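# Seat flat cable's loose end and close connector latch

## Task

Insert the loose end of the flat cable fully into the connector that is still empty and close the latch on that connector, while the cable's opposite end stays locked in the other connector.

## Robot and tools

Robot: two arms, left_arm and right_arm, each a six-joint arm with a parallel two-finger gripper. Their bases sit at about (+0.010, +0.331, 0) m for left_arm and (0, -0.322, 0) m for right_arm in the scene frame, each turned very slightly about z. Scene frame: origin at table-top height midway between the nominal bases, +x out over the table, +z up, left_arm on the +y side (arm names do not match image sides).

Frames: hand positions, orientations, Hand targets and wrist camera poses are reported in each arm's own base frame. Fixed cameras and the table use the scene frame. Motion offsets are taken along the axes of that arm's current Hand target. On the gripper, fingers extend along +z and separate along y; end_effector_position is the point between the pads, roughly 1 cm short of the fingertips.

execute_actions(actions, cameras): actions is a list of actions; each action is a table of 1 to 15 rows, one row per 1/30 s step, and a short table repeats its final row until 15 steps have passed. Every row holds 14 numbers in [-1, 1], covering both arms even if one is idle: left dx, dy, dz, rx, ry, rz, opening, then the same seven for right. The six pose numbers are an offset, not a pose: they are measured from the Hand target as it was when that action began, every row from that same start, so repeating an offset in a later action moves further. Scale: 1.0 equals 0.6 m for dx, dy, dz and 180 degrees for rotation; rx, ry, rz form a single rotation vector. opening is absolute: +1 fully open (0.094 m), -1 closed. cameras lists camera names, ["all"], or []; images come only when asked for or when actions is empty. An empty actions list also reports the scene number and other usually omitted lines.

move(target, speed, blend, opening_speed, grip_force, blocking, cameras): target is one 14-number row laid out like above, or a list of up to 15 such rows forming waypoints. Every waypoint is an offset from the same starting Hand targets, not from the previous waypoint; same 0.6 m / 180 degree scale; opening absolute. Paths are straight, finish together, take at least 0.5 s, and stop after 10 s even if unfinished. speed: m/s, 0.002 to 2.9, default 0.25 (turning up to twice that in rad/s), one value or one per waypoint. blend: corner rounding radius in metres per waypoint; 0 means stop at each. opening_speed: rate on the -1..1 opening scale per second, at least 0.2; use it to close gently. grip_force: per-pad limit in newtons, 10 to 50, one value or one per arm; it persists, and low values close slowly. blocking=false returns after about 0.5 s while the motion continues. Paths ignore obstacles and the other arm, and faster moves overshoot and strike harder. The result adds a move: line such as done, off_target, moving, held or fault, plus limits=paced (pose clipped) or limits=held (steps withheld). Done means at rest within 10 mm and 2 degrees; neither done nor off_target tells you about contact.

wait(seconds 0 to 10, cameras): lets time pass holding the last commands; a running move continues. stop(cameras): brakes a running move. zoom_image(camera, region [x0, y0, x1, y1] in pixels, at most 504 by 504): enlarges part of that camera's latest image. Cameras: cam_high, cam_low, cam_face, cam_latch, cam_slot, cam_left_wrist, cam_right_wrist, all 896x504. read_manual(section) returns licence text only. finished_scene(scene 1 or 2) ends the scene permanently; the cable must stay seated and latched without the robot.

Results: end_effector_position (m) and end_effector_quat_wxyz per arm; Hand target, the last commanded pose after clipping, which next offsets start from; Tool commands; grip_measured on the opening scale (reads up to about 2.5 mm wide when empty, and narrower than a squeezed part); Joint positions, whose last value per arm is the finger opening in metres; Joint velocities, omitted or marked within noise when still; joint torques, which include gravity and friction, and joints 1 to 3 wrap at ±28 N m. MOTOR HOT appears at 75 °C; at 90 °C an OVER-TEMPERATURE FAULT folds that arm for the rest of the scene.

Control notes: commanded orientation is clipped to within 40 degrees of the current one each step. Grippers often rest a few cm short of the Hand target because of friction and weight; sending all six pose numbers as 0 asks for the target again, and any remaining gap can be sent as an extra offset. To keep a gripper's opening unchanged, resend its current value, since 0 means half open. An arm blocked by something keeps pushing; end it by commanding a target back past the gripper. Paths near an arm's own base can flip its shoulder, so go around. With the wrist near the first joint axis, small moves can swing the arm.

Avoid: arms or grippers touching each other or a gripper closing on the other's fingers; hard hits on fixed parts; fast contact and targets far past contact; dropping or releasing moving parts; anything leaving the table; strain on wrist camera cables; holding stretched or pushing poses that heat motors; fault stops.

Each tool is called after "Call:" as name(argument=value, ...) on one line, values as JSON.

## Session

Call:
execute_actions(actions=[])

Call:
zoom_image(camera="cam_slot", region=[280, 180, 680, 490])

Call:
zoom_image(camera="cam_latch", region=[220, 130, 480, 220])

Scene clock: 0.00 s.
left_arm: end_effector_position=(+0.2439, -0.2445, +0.3366) grip_measured=+1.000 end_effector_quat_wxyz=(+0.523, +0.376, +0.740, -0.192) | right_arm: end_effector_position=(+0.3204, +0.0024, +0.3306) grip_measured=+1.000 end_effector_quat_wxyz=(+0.582, +0.137, +0.800, +0.047)
Joint positions: left_arm=[-0.759 1.003 1.129 -0.515 0.059 0.143 0.094] | right_arm=[0.11 0.867 0.995 -0.457 0.188 0.315 0.094]
Joint velocities: within noise
Joint torques (N m): no reading
Heat: left arm: 29 °C; right arm: 30 °C.
Hand target: left_arm +0.2426, -0.2435, +0.3439; +0.530, +0.374, +0.735, -0.195 | right_arm +0.3191, +0.0019, +0.3395; +0.592, +0.137, +0.793, +0.049
Tool commands: left_gripper/opening=+1.0 right_gripper/opening=+1.0

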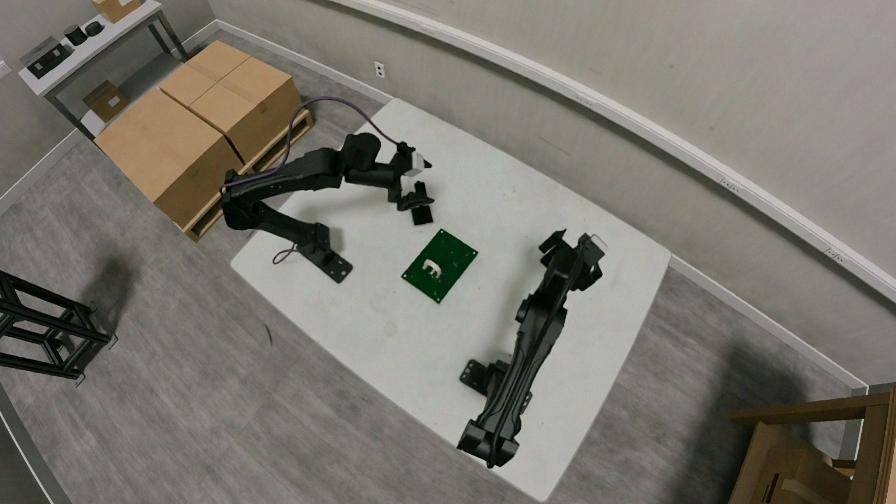

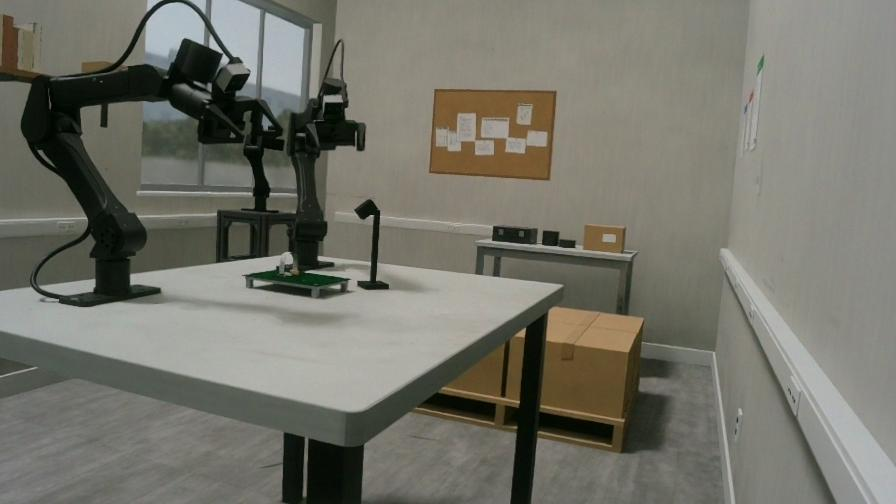

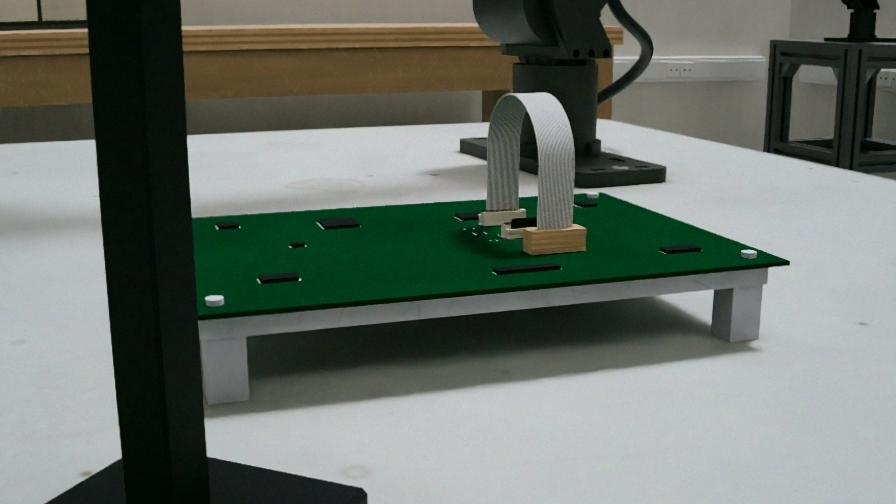

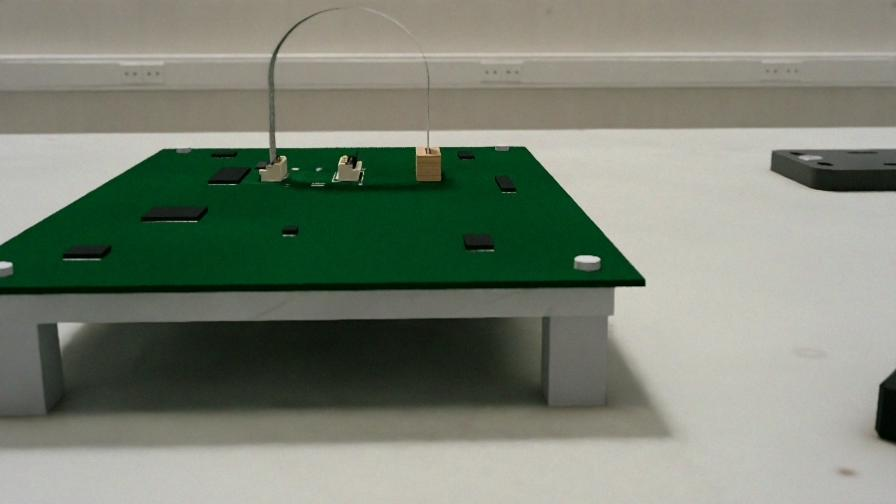

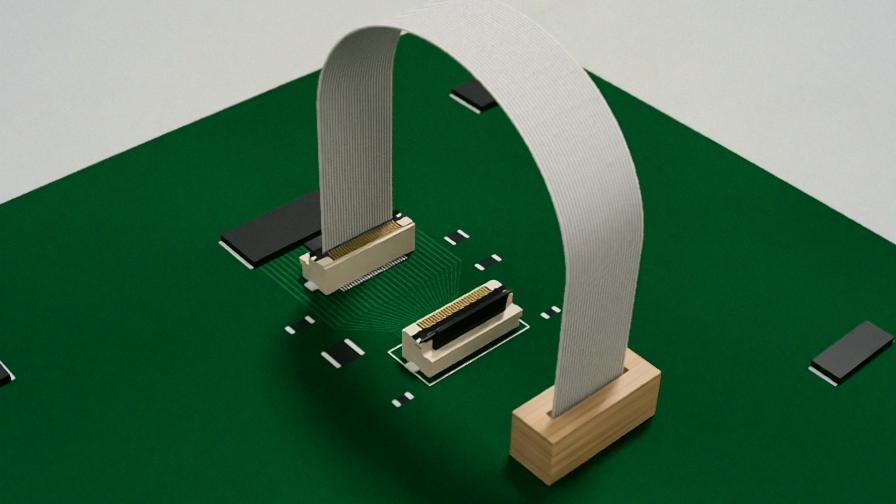

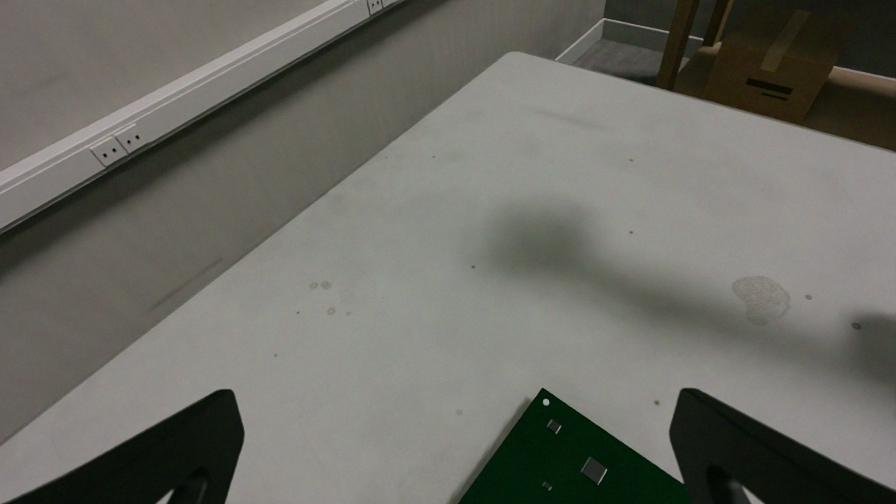

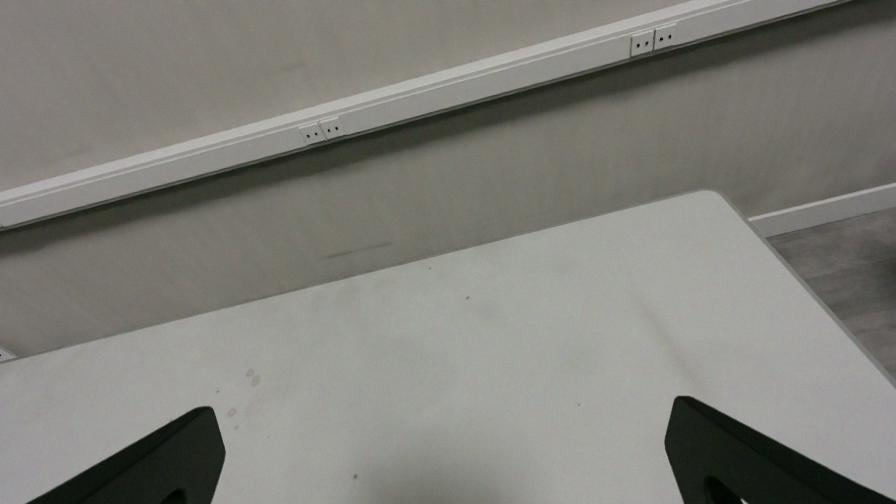

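Scaled by 1.260 from the camera's 896x504 image, which has a finer 1280x720 frame.

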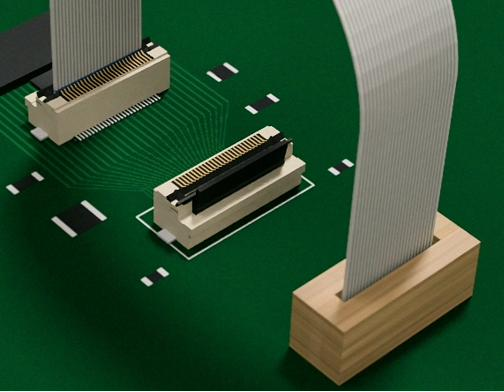

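Scaled by 1.938 from the camera's 896x504 image, which has a finer 1280x720 frame.

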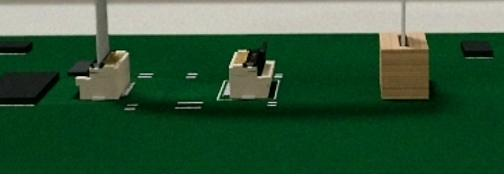

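Call:
move(target=[0.049,0.323,-0.119,0,0,0,1,0,0,0,0,0,0,-0.4], speed=0.3)

Call:
move(target=[0,0,0,0,0,0,1,0.507,0.4713,-0.148,-0.283,0.3618,-0.4942,-0.4], speed=0.3, cameras=["cam_latch","cam_slot","cam_right_wrist","cam_high"])

Scene clock: 8.23 s.
left_arm: end_effector_position=(+0.3391, -0.0578, +0.3532) grip_measured=+1.000 end_effector_quat_wxyz=(+0.523, +0.364, +0.746, -0.195) | right_arm: end_effector_position=(+0.3204, +0.0024, +0.3306) grip_measured=-0.398 end_effector_quat_wxyz=(+0.582, +0.137, +0.800, +0.047)
Joint positions: left_arm=[0.271 1.287 1.434 -0.86 0.956 0.713 0.094] | right_arm=[0.11 0.867 0.995 -0.457 0.188 0.315 0.028]
Joint torques (N m): left_arm=[0.21 -3.04 11.48 1.23 0.35 0.17] | right_arm=[-0.01 -1.26 6.31 1.8 0.05 -0.04]
Heat: left arm: 31 °C; right arm: 30 °C.
Hand target: left_arm +0.3395, -0.0599, +0.3639; +0.530, +0.374, +0.735, -0.195 | right_arm +0.3191, +0.0019, +0.3395; +0.592, +0.137, +0.793, +0.049
Off the commanded pose: left_arm 0.011 m, 2 deg | right_arm 0.009 m, 1 deg.
move: off_target (left_arm)

Scene clock: 12.57 s.
left_arm: end_effector_position=(+0.3390, -0.0578, +0.3531) grip_measured=+1.000 end_effector_quat_wxyz=(+0.523, +0.364, +0.746, -0.195) | right_arm: end_effector_position=(+0.2019, +0.3626, +0.1474) grip_measured=-0.398 end_effector_quat_wxyz=(+0.013, -0.676, +0.737, +0.000)
Joint positions: left_arm=[0.271 1.287 1.434 -0.861 0.956 0.714 0.094] | right_arm=[1.064 2.147 2.138 -1.538 0.008 -0.42 0.028]
Joint torques (N m): left_arm=[0.09 -2.95 11.44 1.23 0.37 0.12] | right_arm=[0.12 -9.74 6.46 0.08 -0.07 -0.08]
Heat: left arm: 31 °C; right arm: 31 °C.
Hand target: left_arm +0.3395, -0.0598, +0.3639; +0.530, +0.374, +0.735, -0.195 | right_arm +0.2002, +0.3642, +0.1522; +0.000, -0.679, +0.734, +0.000
Off the commanded pose: left_arm 0.011 m, 2 deg | right_arm 0.005 m, 2 deg.
joint sent to its limit (right arm) — joint 4 (wrist pitch), lower limit. The joint targets still meet the commanded pose.
move: off_target (left_arm)
Images, in order (width x height): cam_high 896x504, cam_latch 896x504, cam_slot 896x504, cam_right_wrist 896x504.

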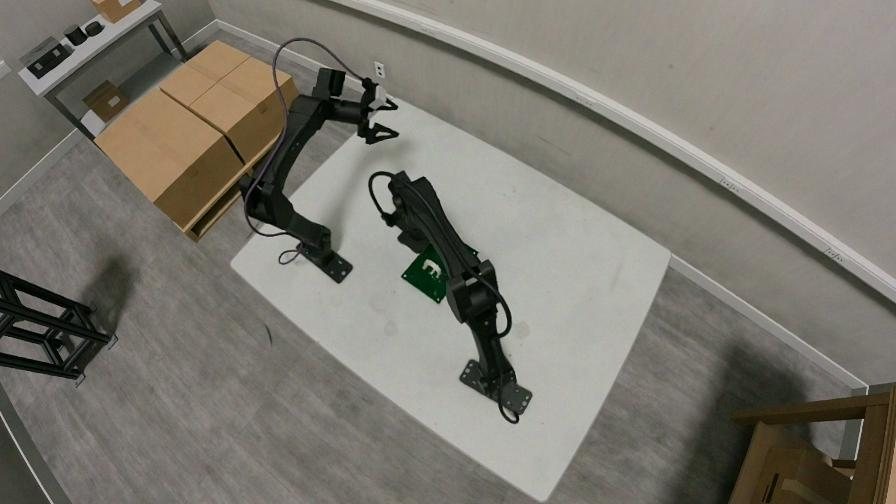

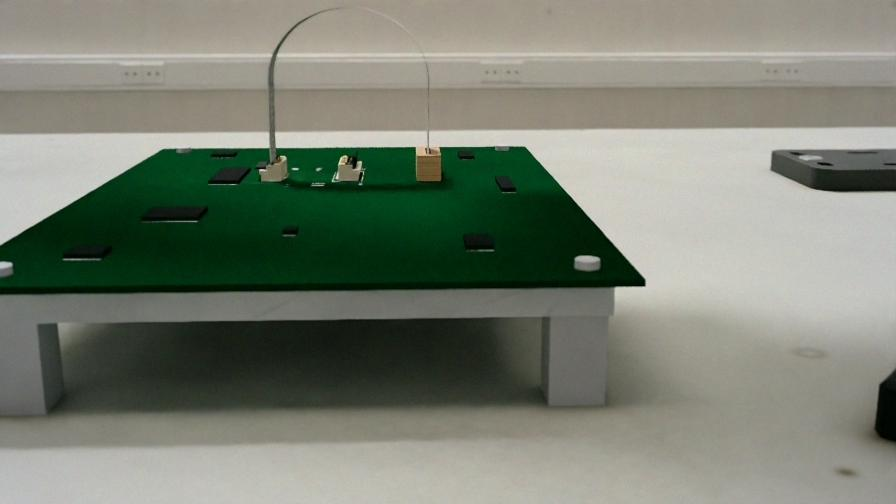

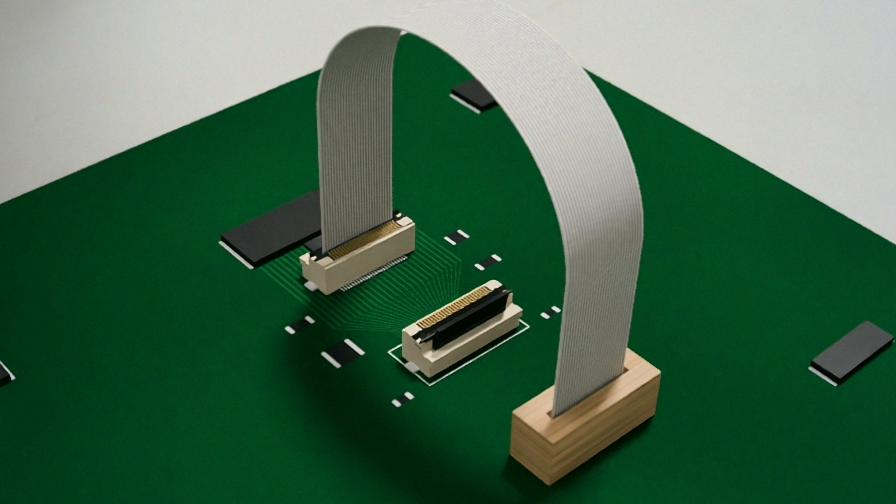

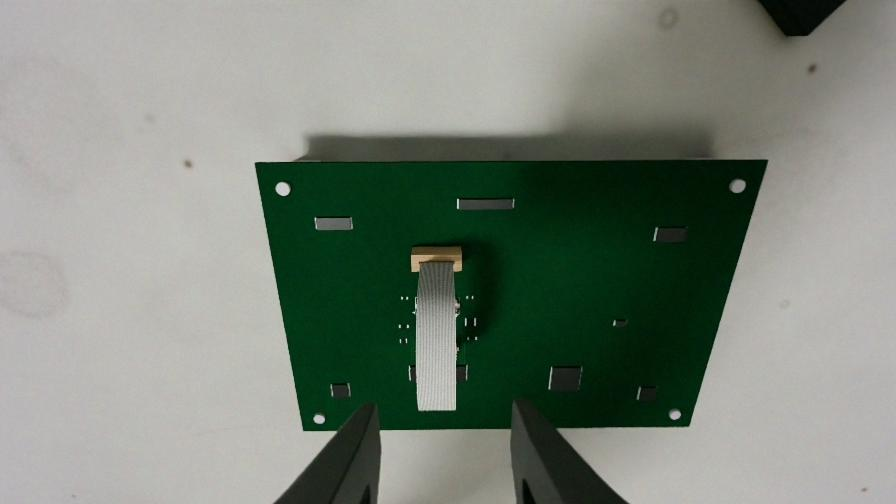

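Call:
move(target=[0,0,0,0,0,0,1,0.0188,0.0005,0.1337,0,0,0,-0.4], speed=0.12, cameras=["cam_latch","cam_right_wrist"])

Scene clock: 17.27 s.
left_arm: end_effector_position=(+0.3390, -0.0578, +0.3531) grip_measured=+1.000 end_effector_quat_wxyz=(+0.523, +0.364, +0.746, -0.195) | right_arm: end_effector_position=(+0.1947, +0.3496, +0.0575) grip_measured=-0.398 end_effector_quat_wxyz=(+0.024, +0.679, -0.733, +0.012)
Joint positions: left_arm=[0.271 1.287 1.434 -0.861 0.956 0.714 0.094] | right_arm=[1.064 2.146 1.777 -1.255 0.008 -0.431 0.028]
Joint torques (N m): left_arm=[-0.03 -2.91 11.51 1.27 0.38 0.12] | right_arm=[-0.77 -13.29 3.92 0.24 -0.06 -0.09]
Heat: left arm: 32 °C; right arm: 31 °C.
Hand target: left_arm +0.3395, -0.0598, +0.3639; +0.530, +0.374, +0.735, -0.195 | right_arm +0.1991, +0.3530, +0.0721; +0.000, +0.679, -0.734, +0.000
Off the commanded pose: left_arm 0.011 m, 2 deg | right_arm 0.016 m, 3 deg.
move: off_target (left_arm, right_arm)
Images, in order (width x height): cam_latch 896x504, cam_right_wrist 896x504.

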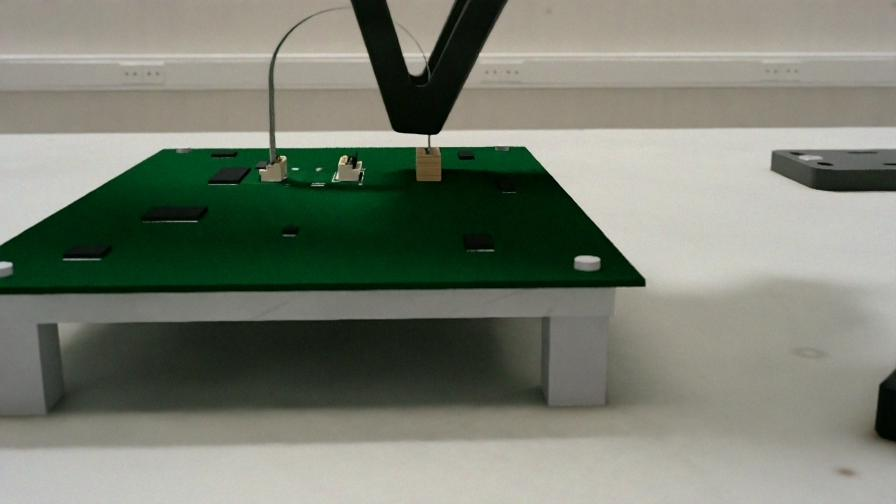

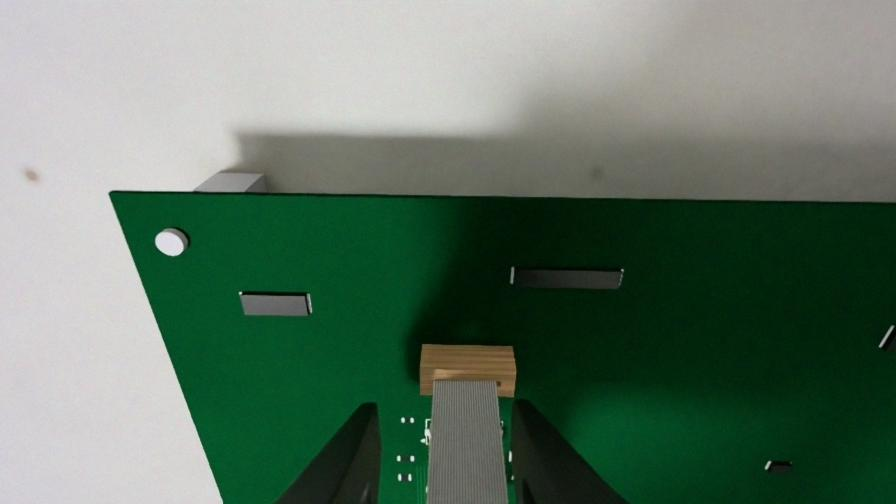

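Call:
move(target=[0,0,0,0,0,0,1,-0.0083,-0.0105,0,0,0,0,-0.5], speed=0.05, cameras=["cam_latch","cam_right_wrist"])

Scene clock: 19.10 s.
left_arm: end_effector_position=(+0.3390, -0.0578, +0.3531) grip_measured=+1.000 end_effector_quat_wxyz=(+0.523, +0.364, +0.746, -0.195) | right_arm: end_effector_position=(+0.2006, +0.3510, +0.0609) grip_measured=-0.498 end_effector_quat_wxyz=(+0.017, +0.679, -0.734, +0.010)
Joint positions: left_arm=[0.271 1.287 1.434 -0.861 0.956 0.714 0.094] | right_arm=[1.053 2.146 1.791 -1.255 0.008 -0.439 0.024]
Joint torques (N m): left_arm=[-0.02 -2.97 11.4 1.23 0.37 0.12] | right_arm=[-0.62 -11.03 6.49 0.13 -0.07 -0.11]
Heat: left arm: 32 °C; right arm: 32 °C.
Hand target: left_arm +0.3395, -0.0598, +0.3639; +0.530, +0.374, +0.735, -0.195 | right_arm +0.2058, +0.3574, +0.0721; +0.000, +0.679, -0.734, +0.000
Off the commanded pose: left_arm 0.011 m, 2 deg | right_arm 0.014 m, 2 deg.
move: off_target (left_arm, right_arm)
Images, in order (width x height): cam_latch 896x504, cam_right_wrist 896x504.

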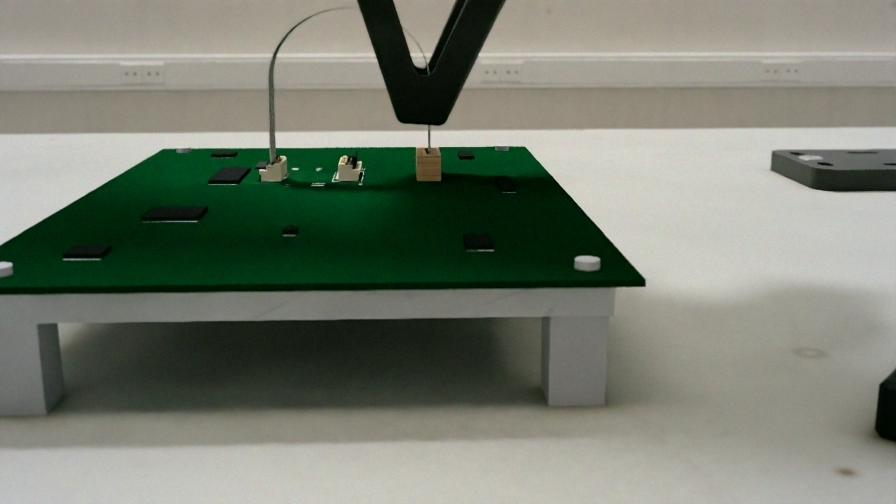

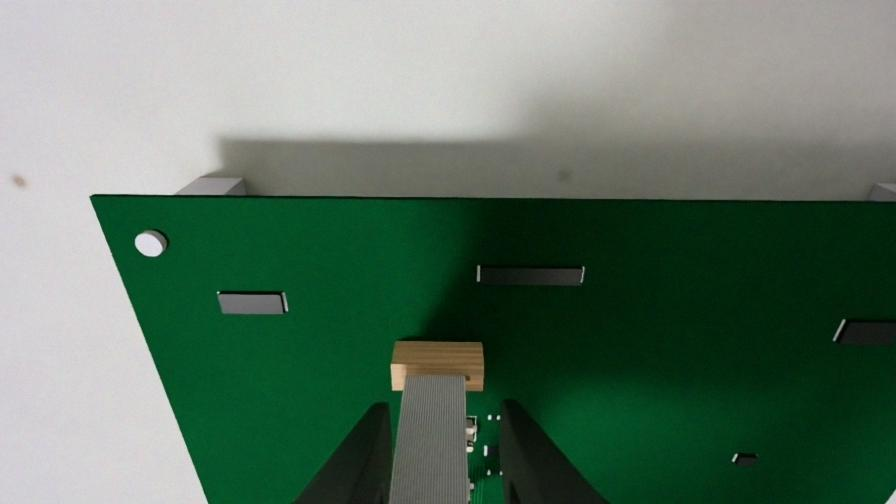

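Call:
move(target=[0,0,0,0,0,0,1,-0.0015,0.0033,0.0108,0,0,0,-0.55], speed=0.05, cameras=["cam_latch","cam_right_wrist"])

Scene clock: 21.67 s.
left_arm: end_effector_position=(+0.3390, -0.0578, +0.3531) grip_measured=+1.000 end_effector_quat_wxyz=(+0.523, +0.364, +0.746, -0.195) | right_arm: end_effector_position=(+0.2015, +0.3525, +0.0608) grip_measured=-0.548 end_effector_quat_wxyz=(+0.014, +0.679, -0.734, +0.009)
Joint positions: left_arm=[0.271 1.287 1.434 -0.861 0.956 0.714 0.094] | right_arm=[1.053 2.146 1.791 -1.248 0.008 -0.44 0.021]
Joint torques (N m): left_arm=[-0.03 -3 11.34 1.23 0.36 0.12] | right_arm=[-0.14 -10.78 4.81 0.28 -0.07 -0.03]
Heat: left arm: 33 °C; right arm: 33 °C.
Hand target: left_arm +0.3395, -0.0598, +0.3639; +0.530, +0.374, +0.735, -0.195 | right_arm +0.2039, +0.3585, +0.0656; +0.000, +0.679, -0.734, +0.000
Off the commanded pose: left_arm 0.011 m, 2 deg | right_arm 0.008 m, 2 deg.
move: off_target (left_arm)
Images, in order (width x height): cam_latch 896x504, cam_right_wrist 896x504.

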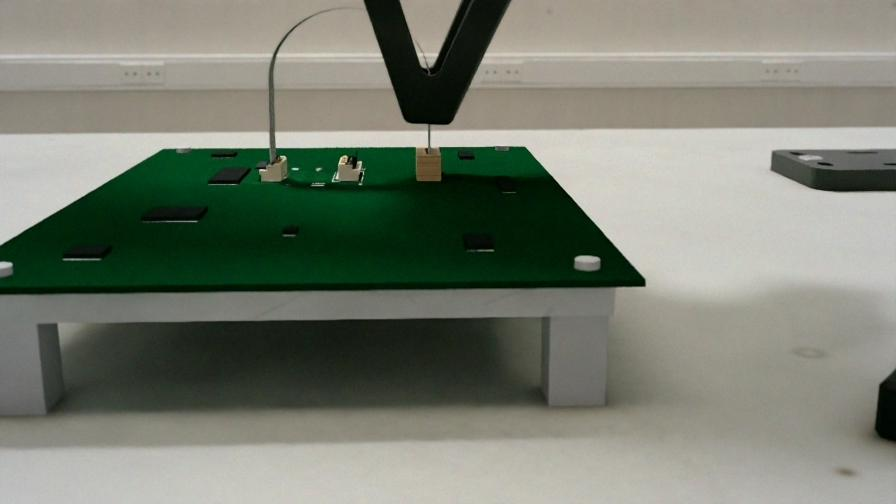

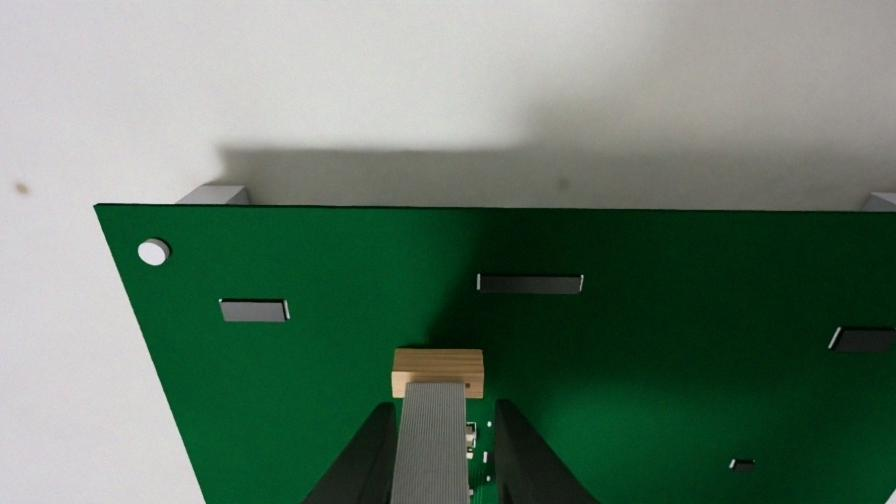

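Call:
move(target=[0,0,0,0,0,0,1,0,0.004,0.0092,0,0,0,-0.55], speed=0.05, cameras=["cam_latch","cam_right_wrist"])

Scene clock: 23.30 s.
left_arm: end_effector_position=(+0.3390, -0.0578, +0.3531) grip_measured=+1.000 end_effector_quat_wxyz=(+0.523, +0.364, +0.746, -0.195) | right_arm: end_effector_position=(+0.2023, +0.3540, +0.0572) grip_measured=-0.548 end_effector_quat_wxyz=(+0.010, +0.679, -0.734, +0.007)
Joint positions: left_arm=[0.271 1.287 1.434 -0.861 0.956 0.714 0.094] | right_arm=[1.053 2.146 1.777 -1.225 0.008 -0.44 0.021]
Joint torques (N m): left_arm=[0.1 -2.92 11.4 1.25 0.42 0.12] | right_arm=[0.31 -10.86 4.05 0.31 -0.07 0.02]
Heat: left arm: 33 °C; right arm: 33 °C.
Hand target: left_arm +0.3395, -0.0598, +0.3639; +0.530, +0.374, +0.735, -0.195 | right_arm +0.2015, +0.3587, +0.0601; +0.000, +0.679, -0.734, +0.000
Off the commanded pose: left_arm 0.011 m, 2 deg | right_arm 0.006 m, 1 deg.
move: off_target (left_arm)
Images, in order (width x height): cam_latch 896x504, cam_right_wrist 896x504.

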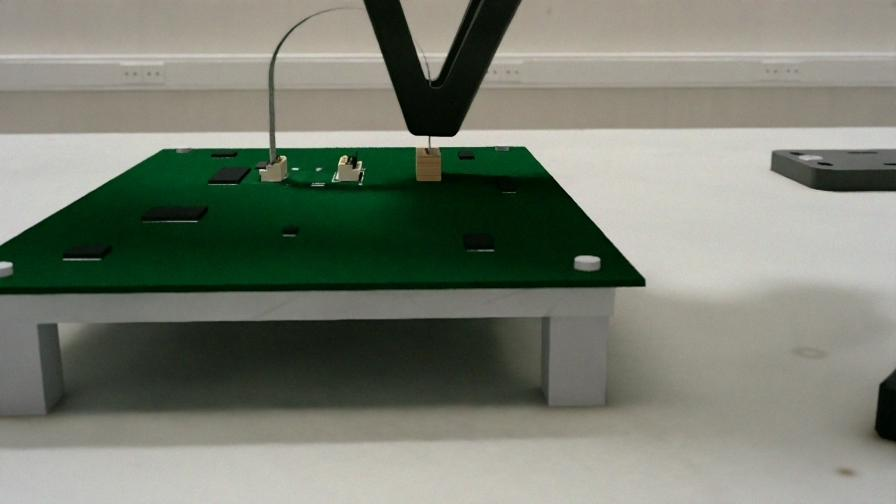

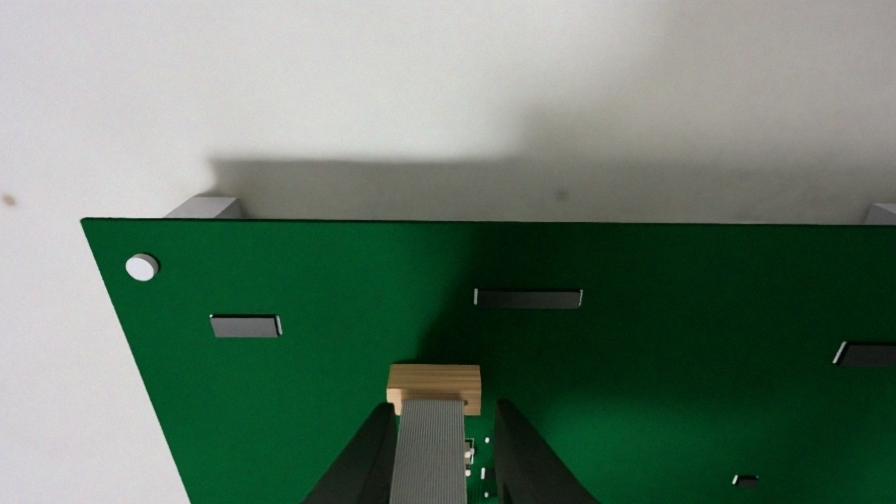

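Call:
move(target=[0,0,0,0,0,0,1,0.0083,0.0058,0,0,0,0,-0.55], speed=0.05, cameras=["cam_latch","cam_right_wrist"])

Scene clock: 24.80 s.
left_arm: end_effector_position=(+0.3390, -0.0578, +0.3531) grip_measured=+1.000 end_effector_quat_wxyz=(+0.523, +0.364, +0.746, -0.195) | right_arm: end_effector_position=(+0.1990, +0.3487, +0.0492) grip_measured=-0.548 end_effector_quat_wxyz=(+0.020, +0.678, -0.735, +0.010)
Joint positions: left_arm=[0.271 1.287 1.434 -0.861 0.956 0.714 0.094] | right_arm=[1.053 2.146 1.744 -1.213 0.007 -0.437 0.021]
Joint torques (N m): left_arm=[-0.01 -2.86 11.55 1.23 0.38 0.11] | right_arm=[0.51 -12.74 3.54 0.29 -0.06 0.01]
Heat: left arm: 33 °C; right arm: 34 °C.
Hand target: left_arm +0.3395, -0.0598, +0.3639; +0.530, +0.374, +0.735, -0.195 | right_arm +0.1976, +0.3540, +0.0601; +0.000, +0.679, -0.734, +0.000
Off the commanded pose: left_arm 0.011 m, 2 deg | right_arm 0.012 m, 3 deg.
move: off_target (left_arm, right_arm)
Images, in order (width x height): cam_latch 896x504, cam_right_wrist 896x504.

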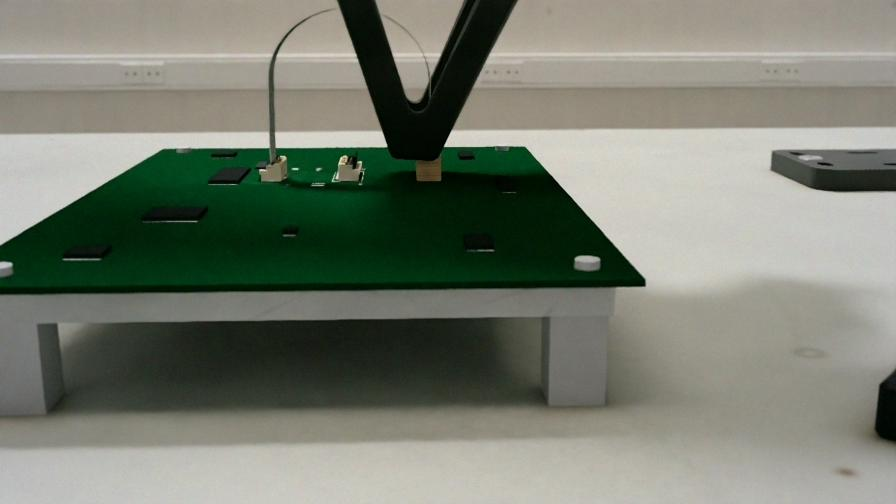

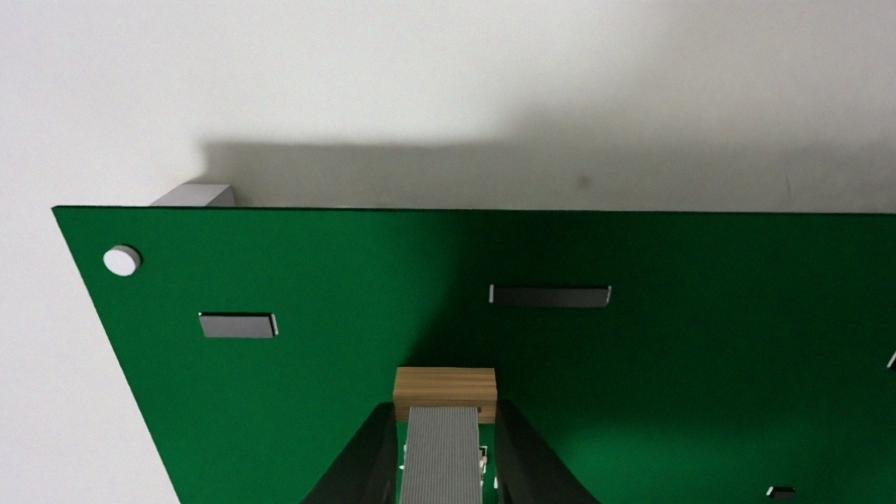

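Call:
move(target=[0,0,0,0,0,0,1,-0.001,0.0015,-0.0117,0,0,0,-0.55], speed=0.05, cameras=["cam_latch","cam_right_wrist"])

Scene clock: 26.50 s.
left_arm: end_effector_position=(+0.3390, -0.0578, +0.3531) grip_measured=+1.000 end_effector_quat_wxyz=(+0.523, +0.364, +0.746, -0.195) | right_arm: end_effector_position=(+0.1990, +0.3487, +0.0493) grip_measured=-0.548 end_effector_quat_wxyz=(+0.020, +0.677, -0.736, +0.010)
Joint positions: left_arm=[0.271 1.287 1.434 -0.861 0.956 0.714 0.094] | right_arm=[1.053 2.146 1.744 -1.213 0.007 -0.435 0.021]
Joint torques (N m): left_arm=[0.02 -2.91 11.55 1.18 0.37 0.15] | right_arm=[0.72 -13.03 5.16 0.07 -0.07 0.03]
Heat: left arm: 33 °C; right arm: 34 °C.
Hand target: left_arm +0.3395, -0.0598, +0.3639; +0.530, +0.374, +0.735, -0.195 | right_arm +0.1967, +0.3546, +0.0671; +0.000, +0.679, -0.734, +0.000
Off the commanded pose: left_arm 0.011 m, 2 deg | right_arm 0.019 m, 3 deg.
move: off_target (left_arm, right_arm)
Images, in order (width x height): cam_latch 896x504, cam_right_wrist 896x504.

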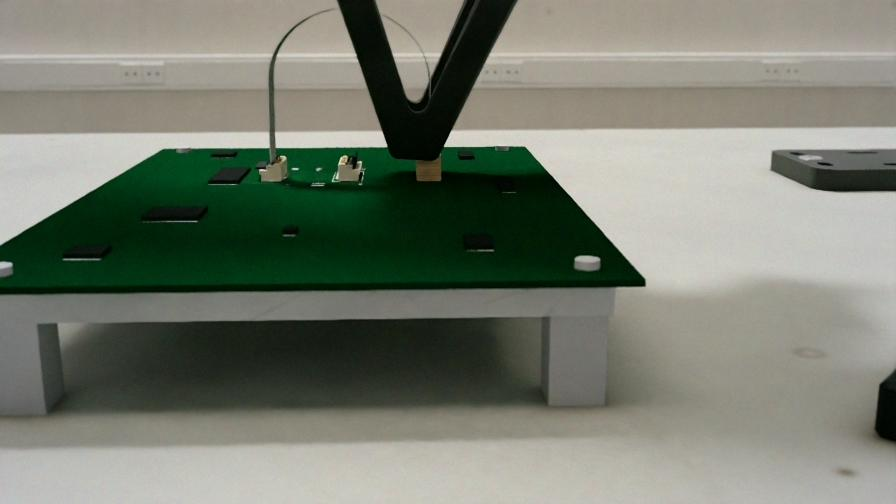

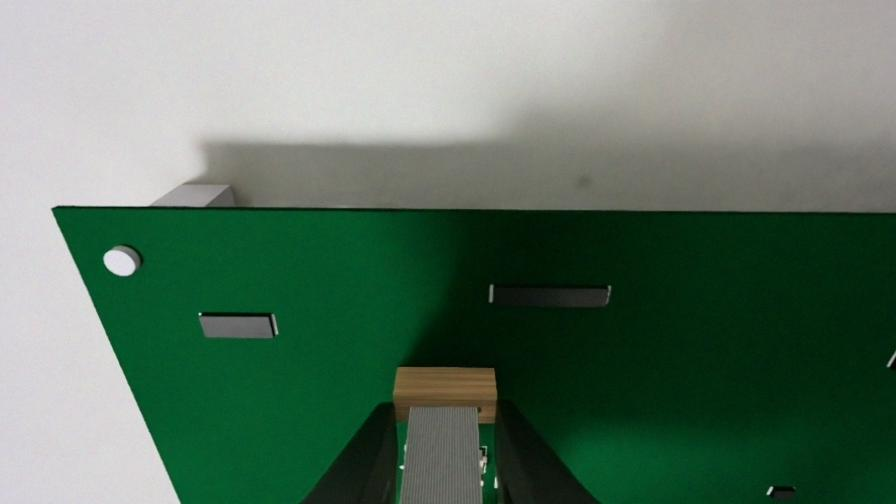

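Call:
move(target=[0,0,0,0,0,0,1,-0.003,0,-0.011,0,0,0,-0.55], speed=0.05, cameras=["cam_latch","cam_right_wrist"])

Scene clock: 28.07 s.
left_arm: end_effector_position=(+0.3390, -0.0578, +0.3531) grip_measured=+1.000 end_effector_quat_wxyz=(+0.523, +0.364, +0.746, -0.195) | right_arm: end_effector_position=(+0.1983, +0.3499, +0.0532) grip_measured=-0.548 end_effector_quat_wxyz=(+0.019, +0.677, -0.735, +0.010)
Joint positions: left_arm=[0.271 1.287 1.434 -0.861 0.956 0.714 0.094] | right_arm=[1.056 2.146 1.76 -1.228 0.007 -0.433 0.021]
Joint torques (N m): left_arm=[0.12 -2.8 11.55 1.21 0.39 0.15] | right_arm=[0.59 -12.77 6.49 -0.05 -0.07 0.02]
Heat: left arm: 33 °C; right arm: 35 °C.
Hand target: left_arm +0.3395, -0.0598, +0.3639; +0.530, +0.374, +0.735, -0.195 | right_arm +0.1969, +0.3564, +0.0737; +0.000, +0.679, -0.735, +0.000
Off the commanded pose: left_arm 0.011 m, 2 deg | right_arm 0.021 m, 3 deg.
move: off_target (left_arm, right_arm)
Images, in order (width x height): cam_latch 896x504, cam_right_wrist 896x504.

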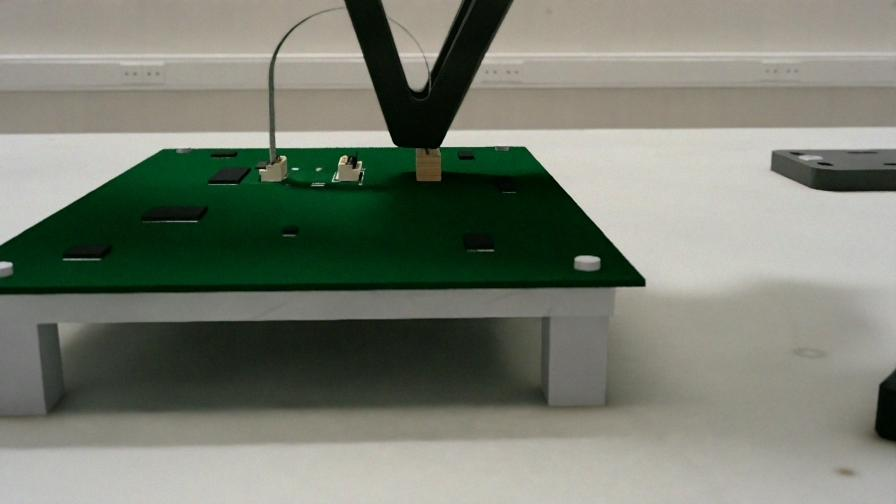

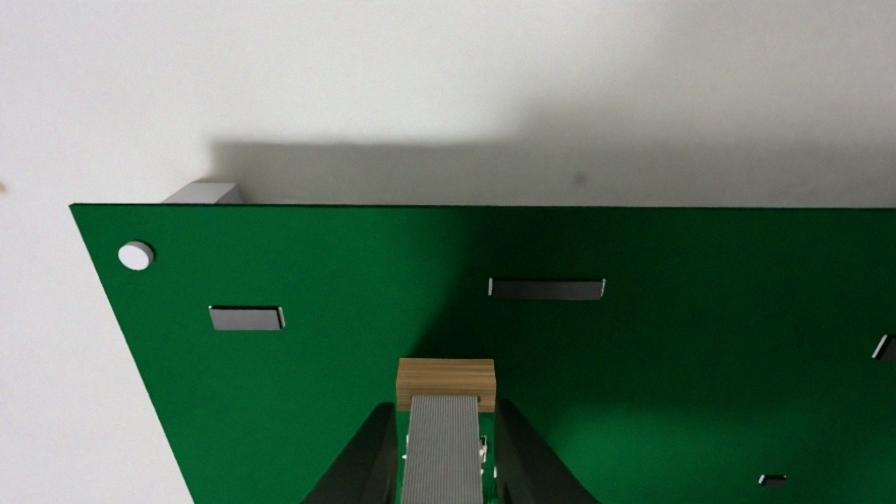

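Call:
move(target=[0,0,0,0,0,0,1,-0.01,0,-0.002,0,0,0,-0.55], speed=0.05, cameras=["cam_latch","cam_right_wrist"])

Scene clock: 29.77 s.
left_arm: end_effector_position=(+0.3390, -0.0578, +0.3531) grip_measured=+1.000 end_effector_quat_wxyz=(+0.523, +0.364, +0.746, -0.195) | right_arm: end_effector_position=(+0.1996, +0.3576, +0.0636) grip_measured=-0.548 end_effector_quat_wxyz=(+0.008, +0.678, -0.735, +0.006)
Joint positions: left_arm=[0.271 1.287 1.434 -0.861 0.956 0.714 0.094] | right_arm=[1.062 2.146 1.802 -1.246 0.007 -0.427 0.021]
Joint torques (N m): left_arm=[0.12 -3 11.47 1.22 0.38 0.12] | right_arm=[0.55 -11 6.54 0.01 -0.06 0.02]
Heat: left arm: 33 °C; right arm: 35 °C.
Hand target: left_arm +0.3395, -0.0598, +0.3639; +0.530, +0.374, +0.735, -0.195 | right_arm +0.1974, +0.3623, +0.0749; +0.000, +0.679, -0.735, +0.000
Off the commanded pose: left_arm 0.011 m, 2 deg | right_arm 0.012 m, 1 deg.
move: off_target (left_arm, right_arm)
Images, in order (width x height): cam_latch 896x504, cam_right_wrist 896x504.

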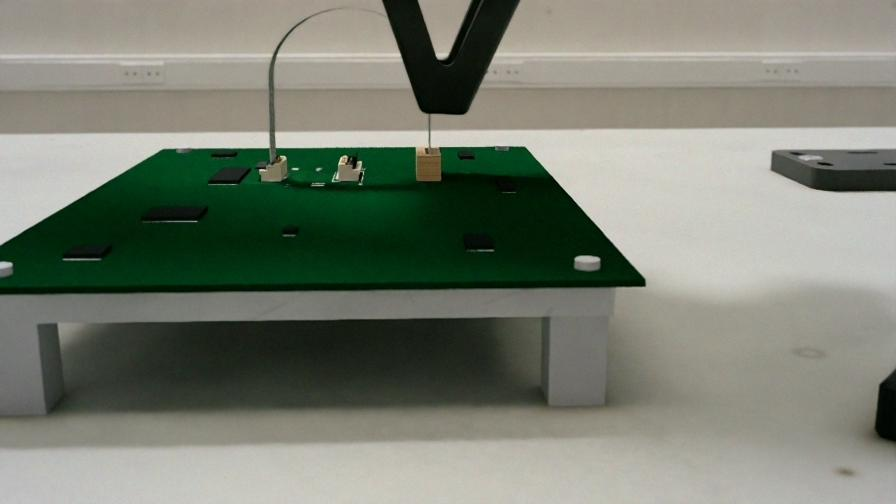

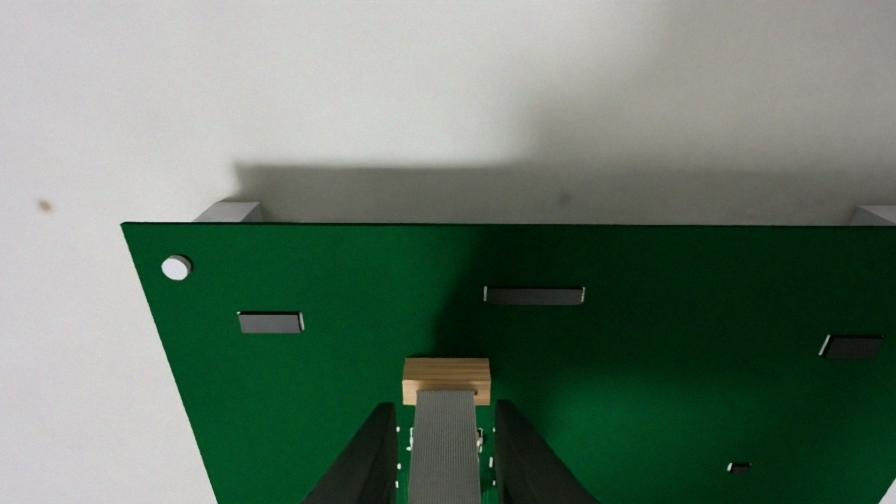

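Call:
move(target=[0,0,0,0,0,0,1,0.008,-0.003,0.0225,0,0,0,-0.55], speed=0.05, cameras=["cam_latch","cam_right_wrist"])

Scene clock: 32.07 s.
left_arm: end_effector_position=(+0.3390, -0.0578, +0.3531) grip_measured=+1.000 end_effector_quat_wxyz=(+0.523, +0.364, +0.746, -0.195) | right_arm: end_effector_position=(+0.1970, +0.3535, +0.0546) grip_measured=-0.548 end_effector_quat_wxyz=(+0.015, +0.678, -0.735, +0.009)
Joint positions: left_arm=[0.271 1.287 1.434 -0.861 0.956 0.714 0.094] | right_arm=[1.063 2.146 1.766 -1.224 0.007 -0.427 0.021]
Joint torques (N m): left_arm=[0.02 -2.96 11.4 1.24 0.37 0.18] | right_arm=[-0.21 -11.6 4.07 0.3 -0.06 -0.07]
Heat: left arm: 34 °C; right arm: 36 °C.
Hand target: left_arm +0.3395, -0.0598, +0.3639; +0.530, +0.374, +0.735, -0.195 | right_arm +0.1989, +0.3575, +0.0614; +0.000, +0.679, -0.734, +0.000
Off the commanded pose: left_arm 0.011 m, 2 deg | right_arm 0.008 m, 2 deg.
move: off_target (left_arm)
Images, in order (width x height): cam_latch 896x504, cam_right_wrist 896x504.

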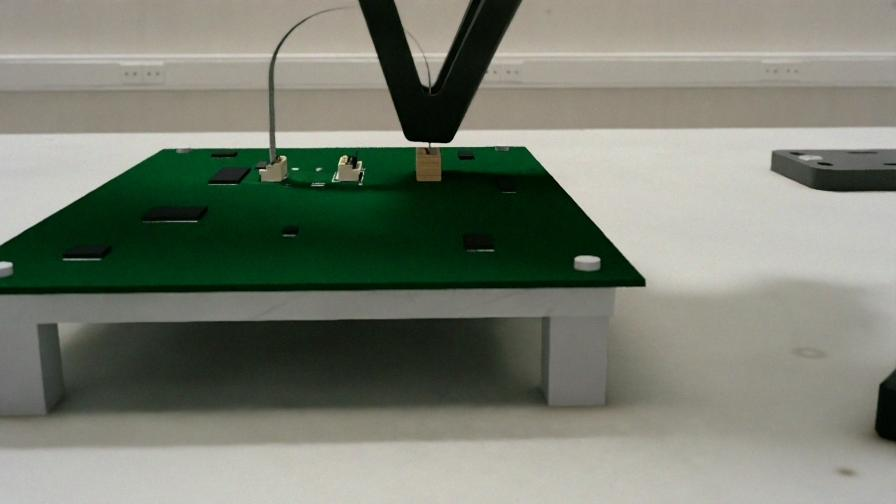

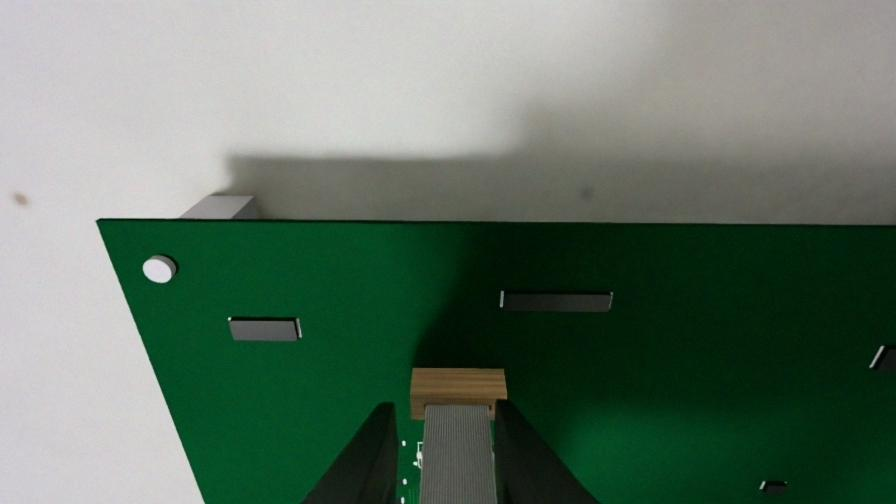

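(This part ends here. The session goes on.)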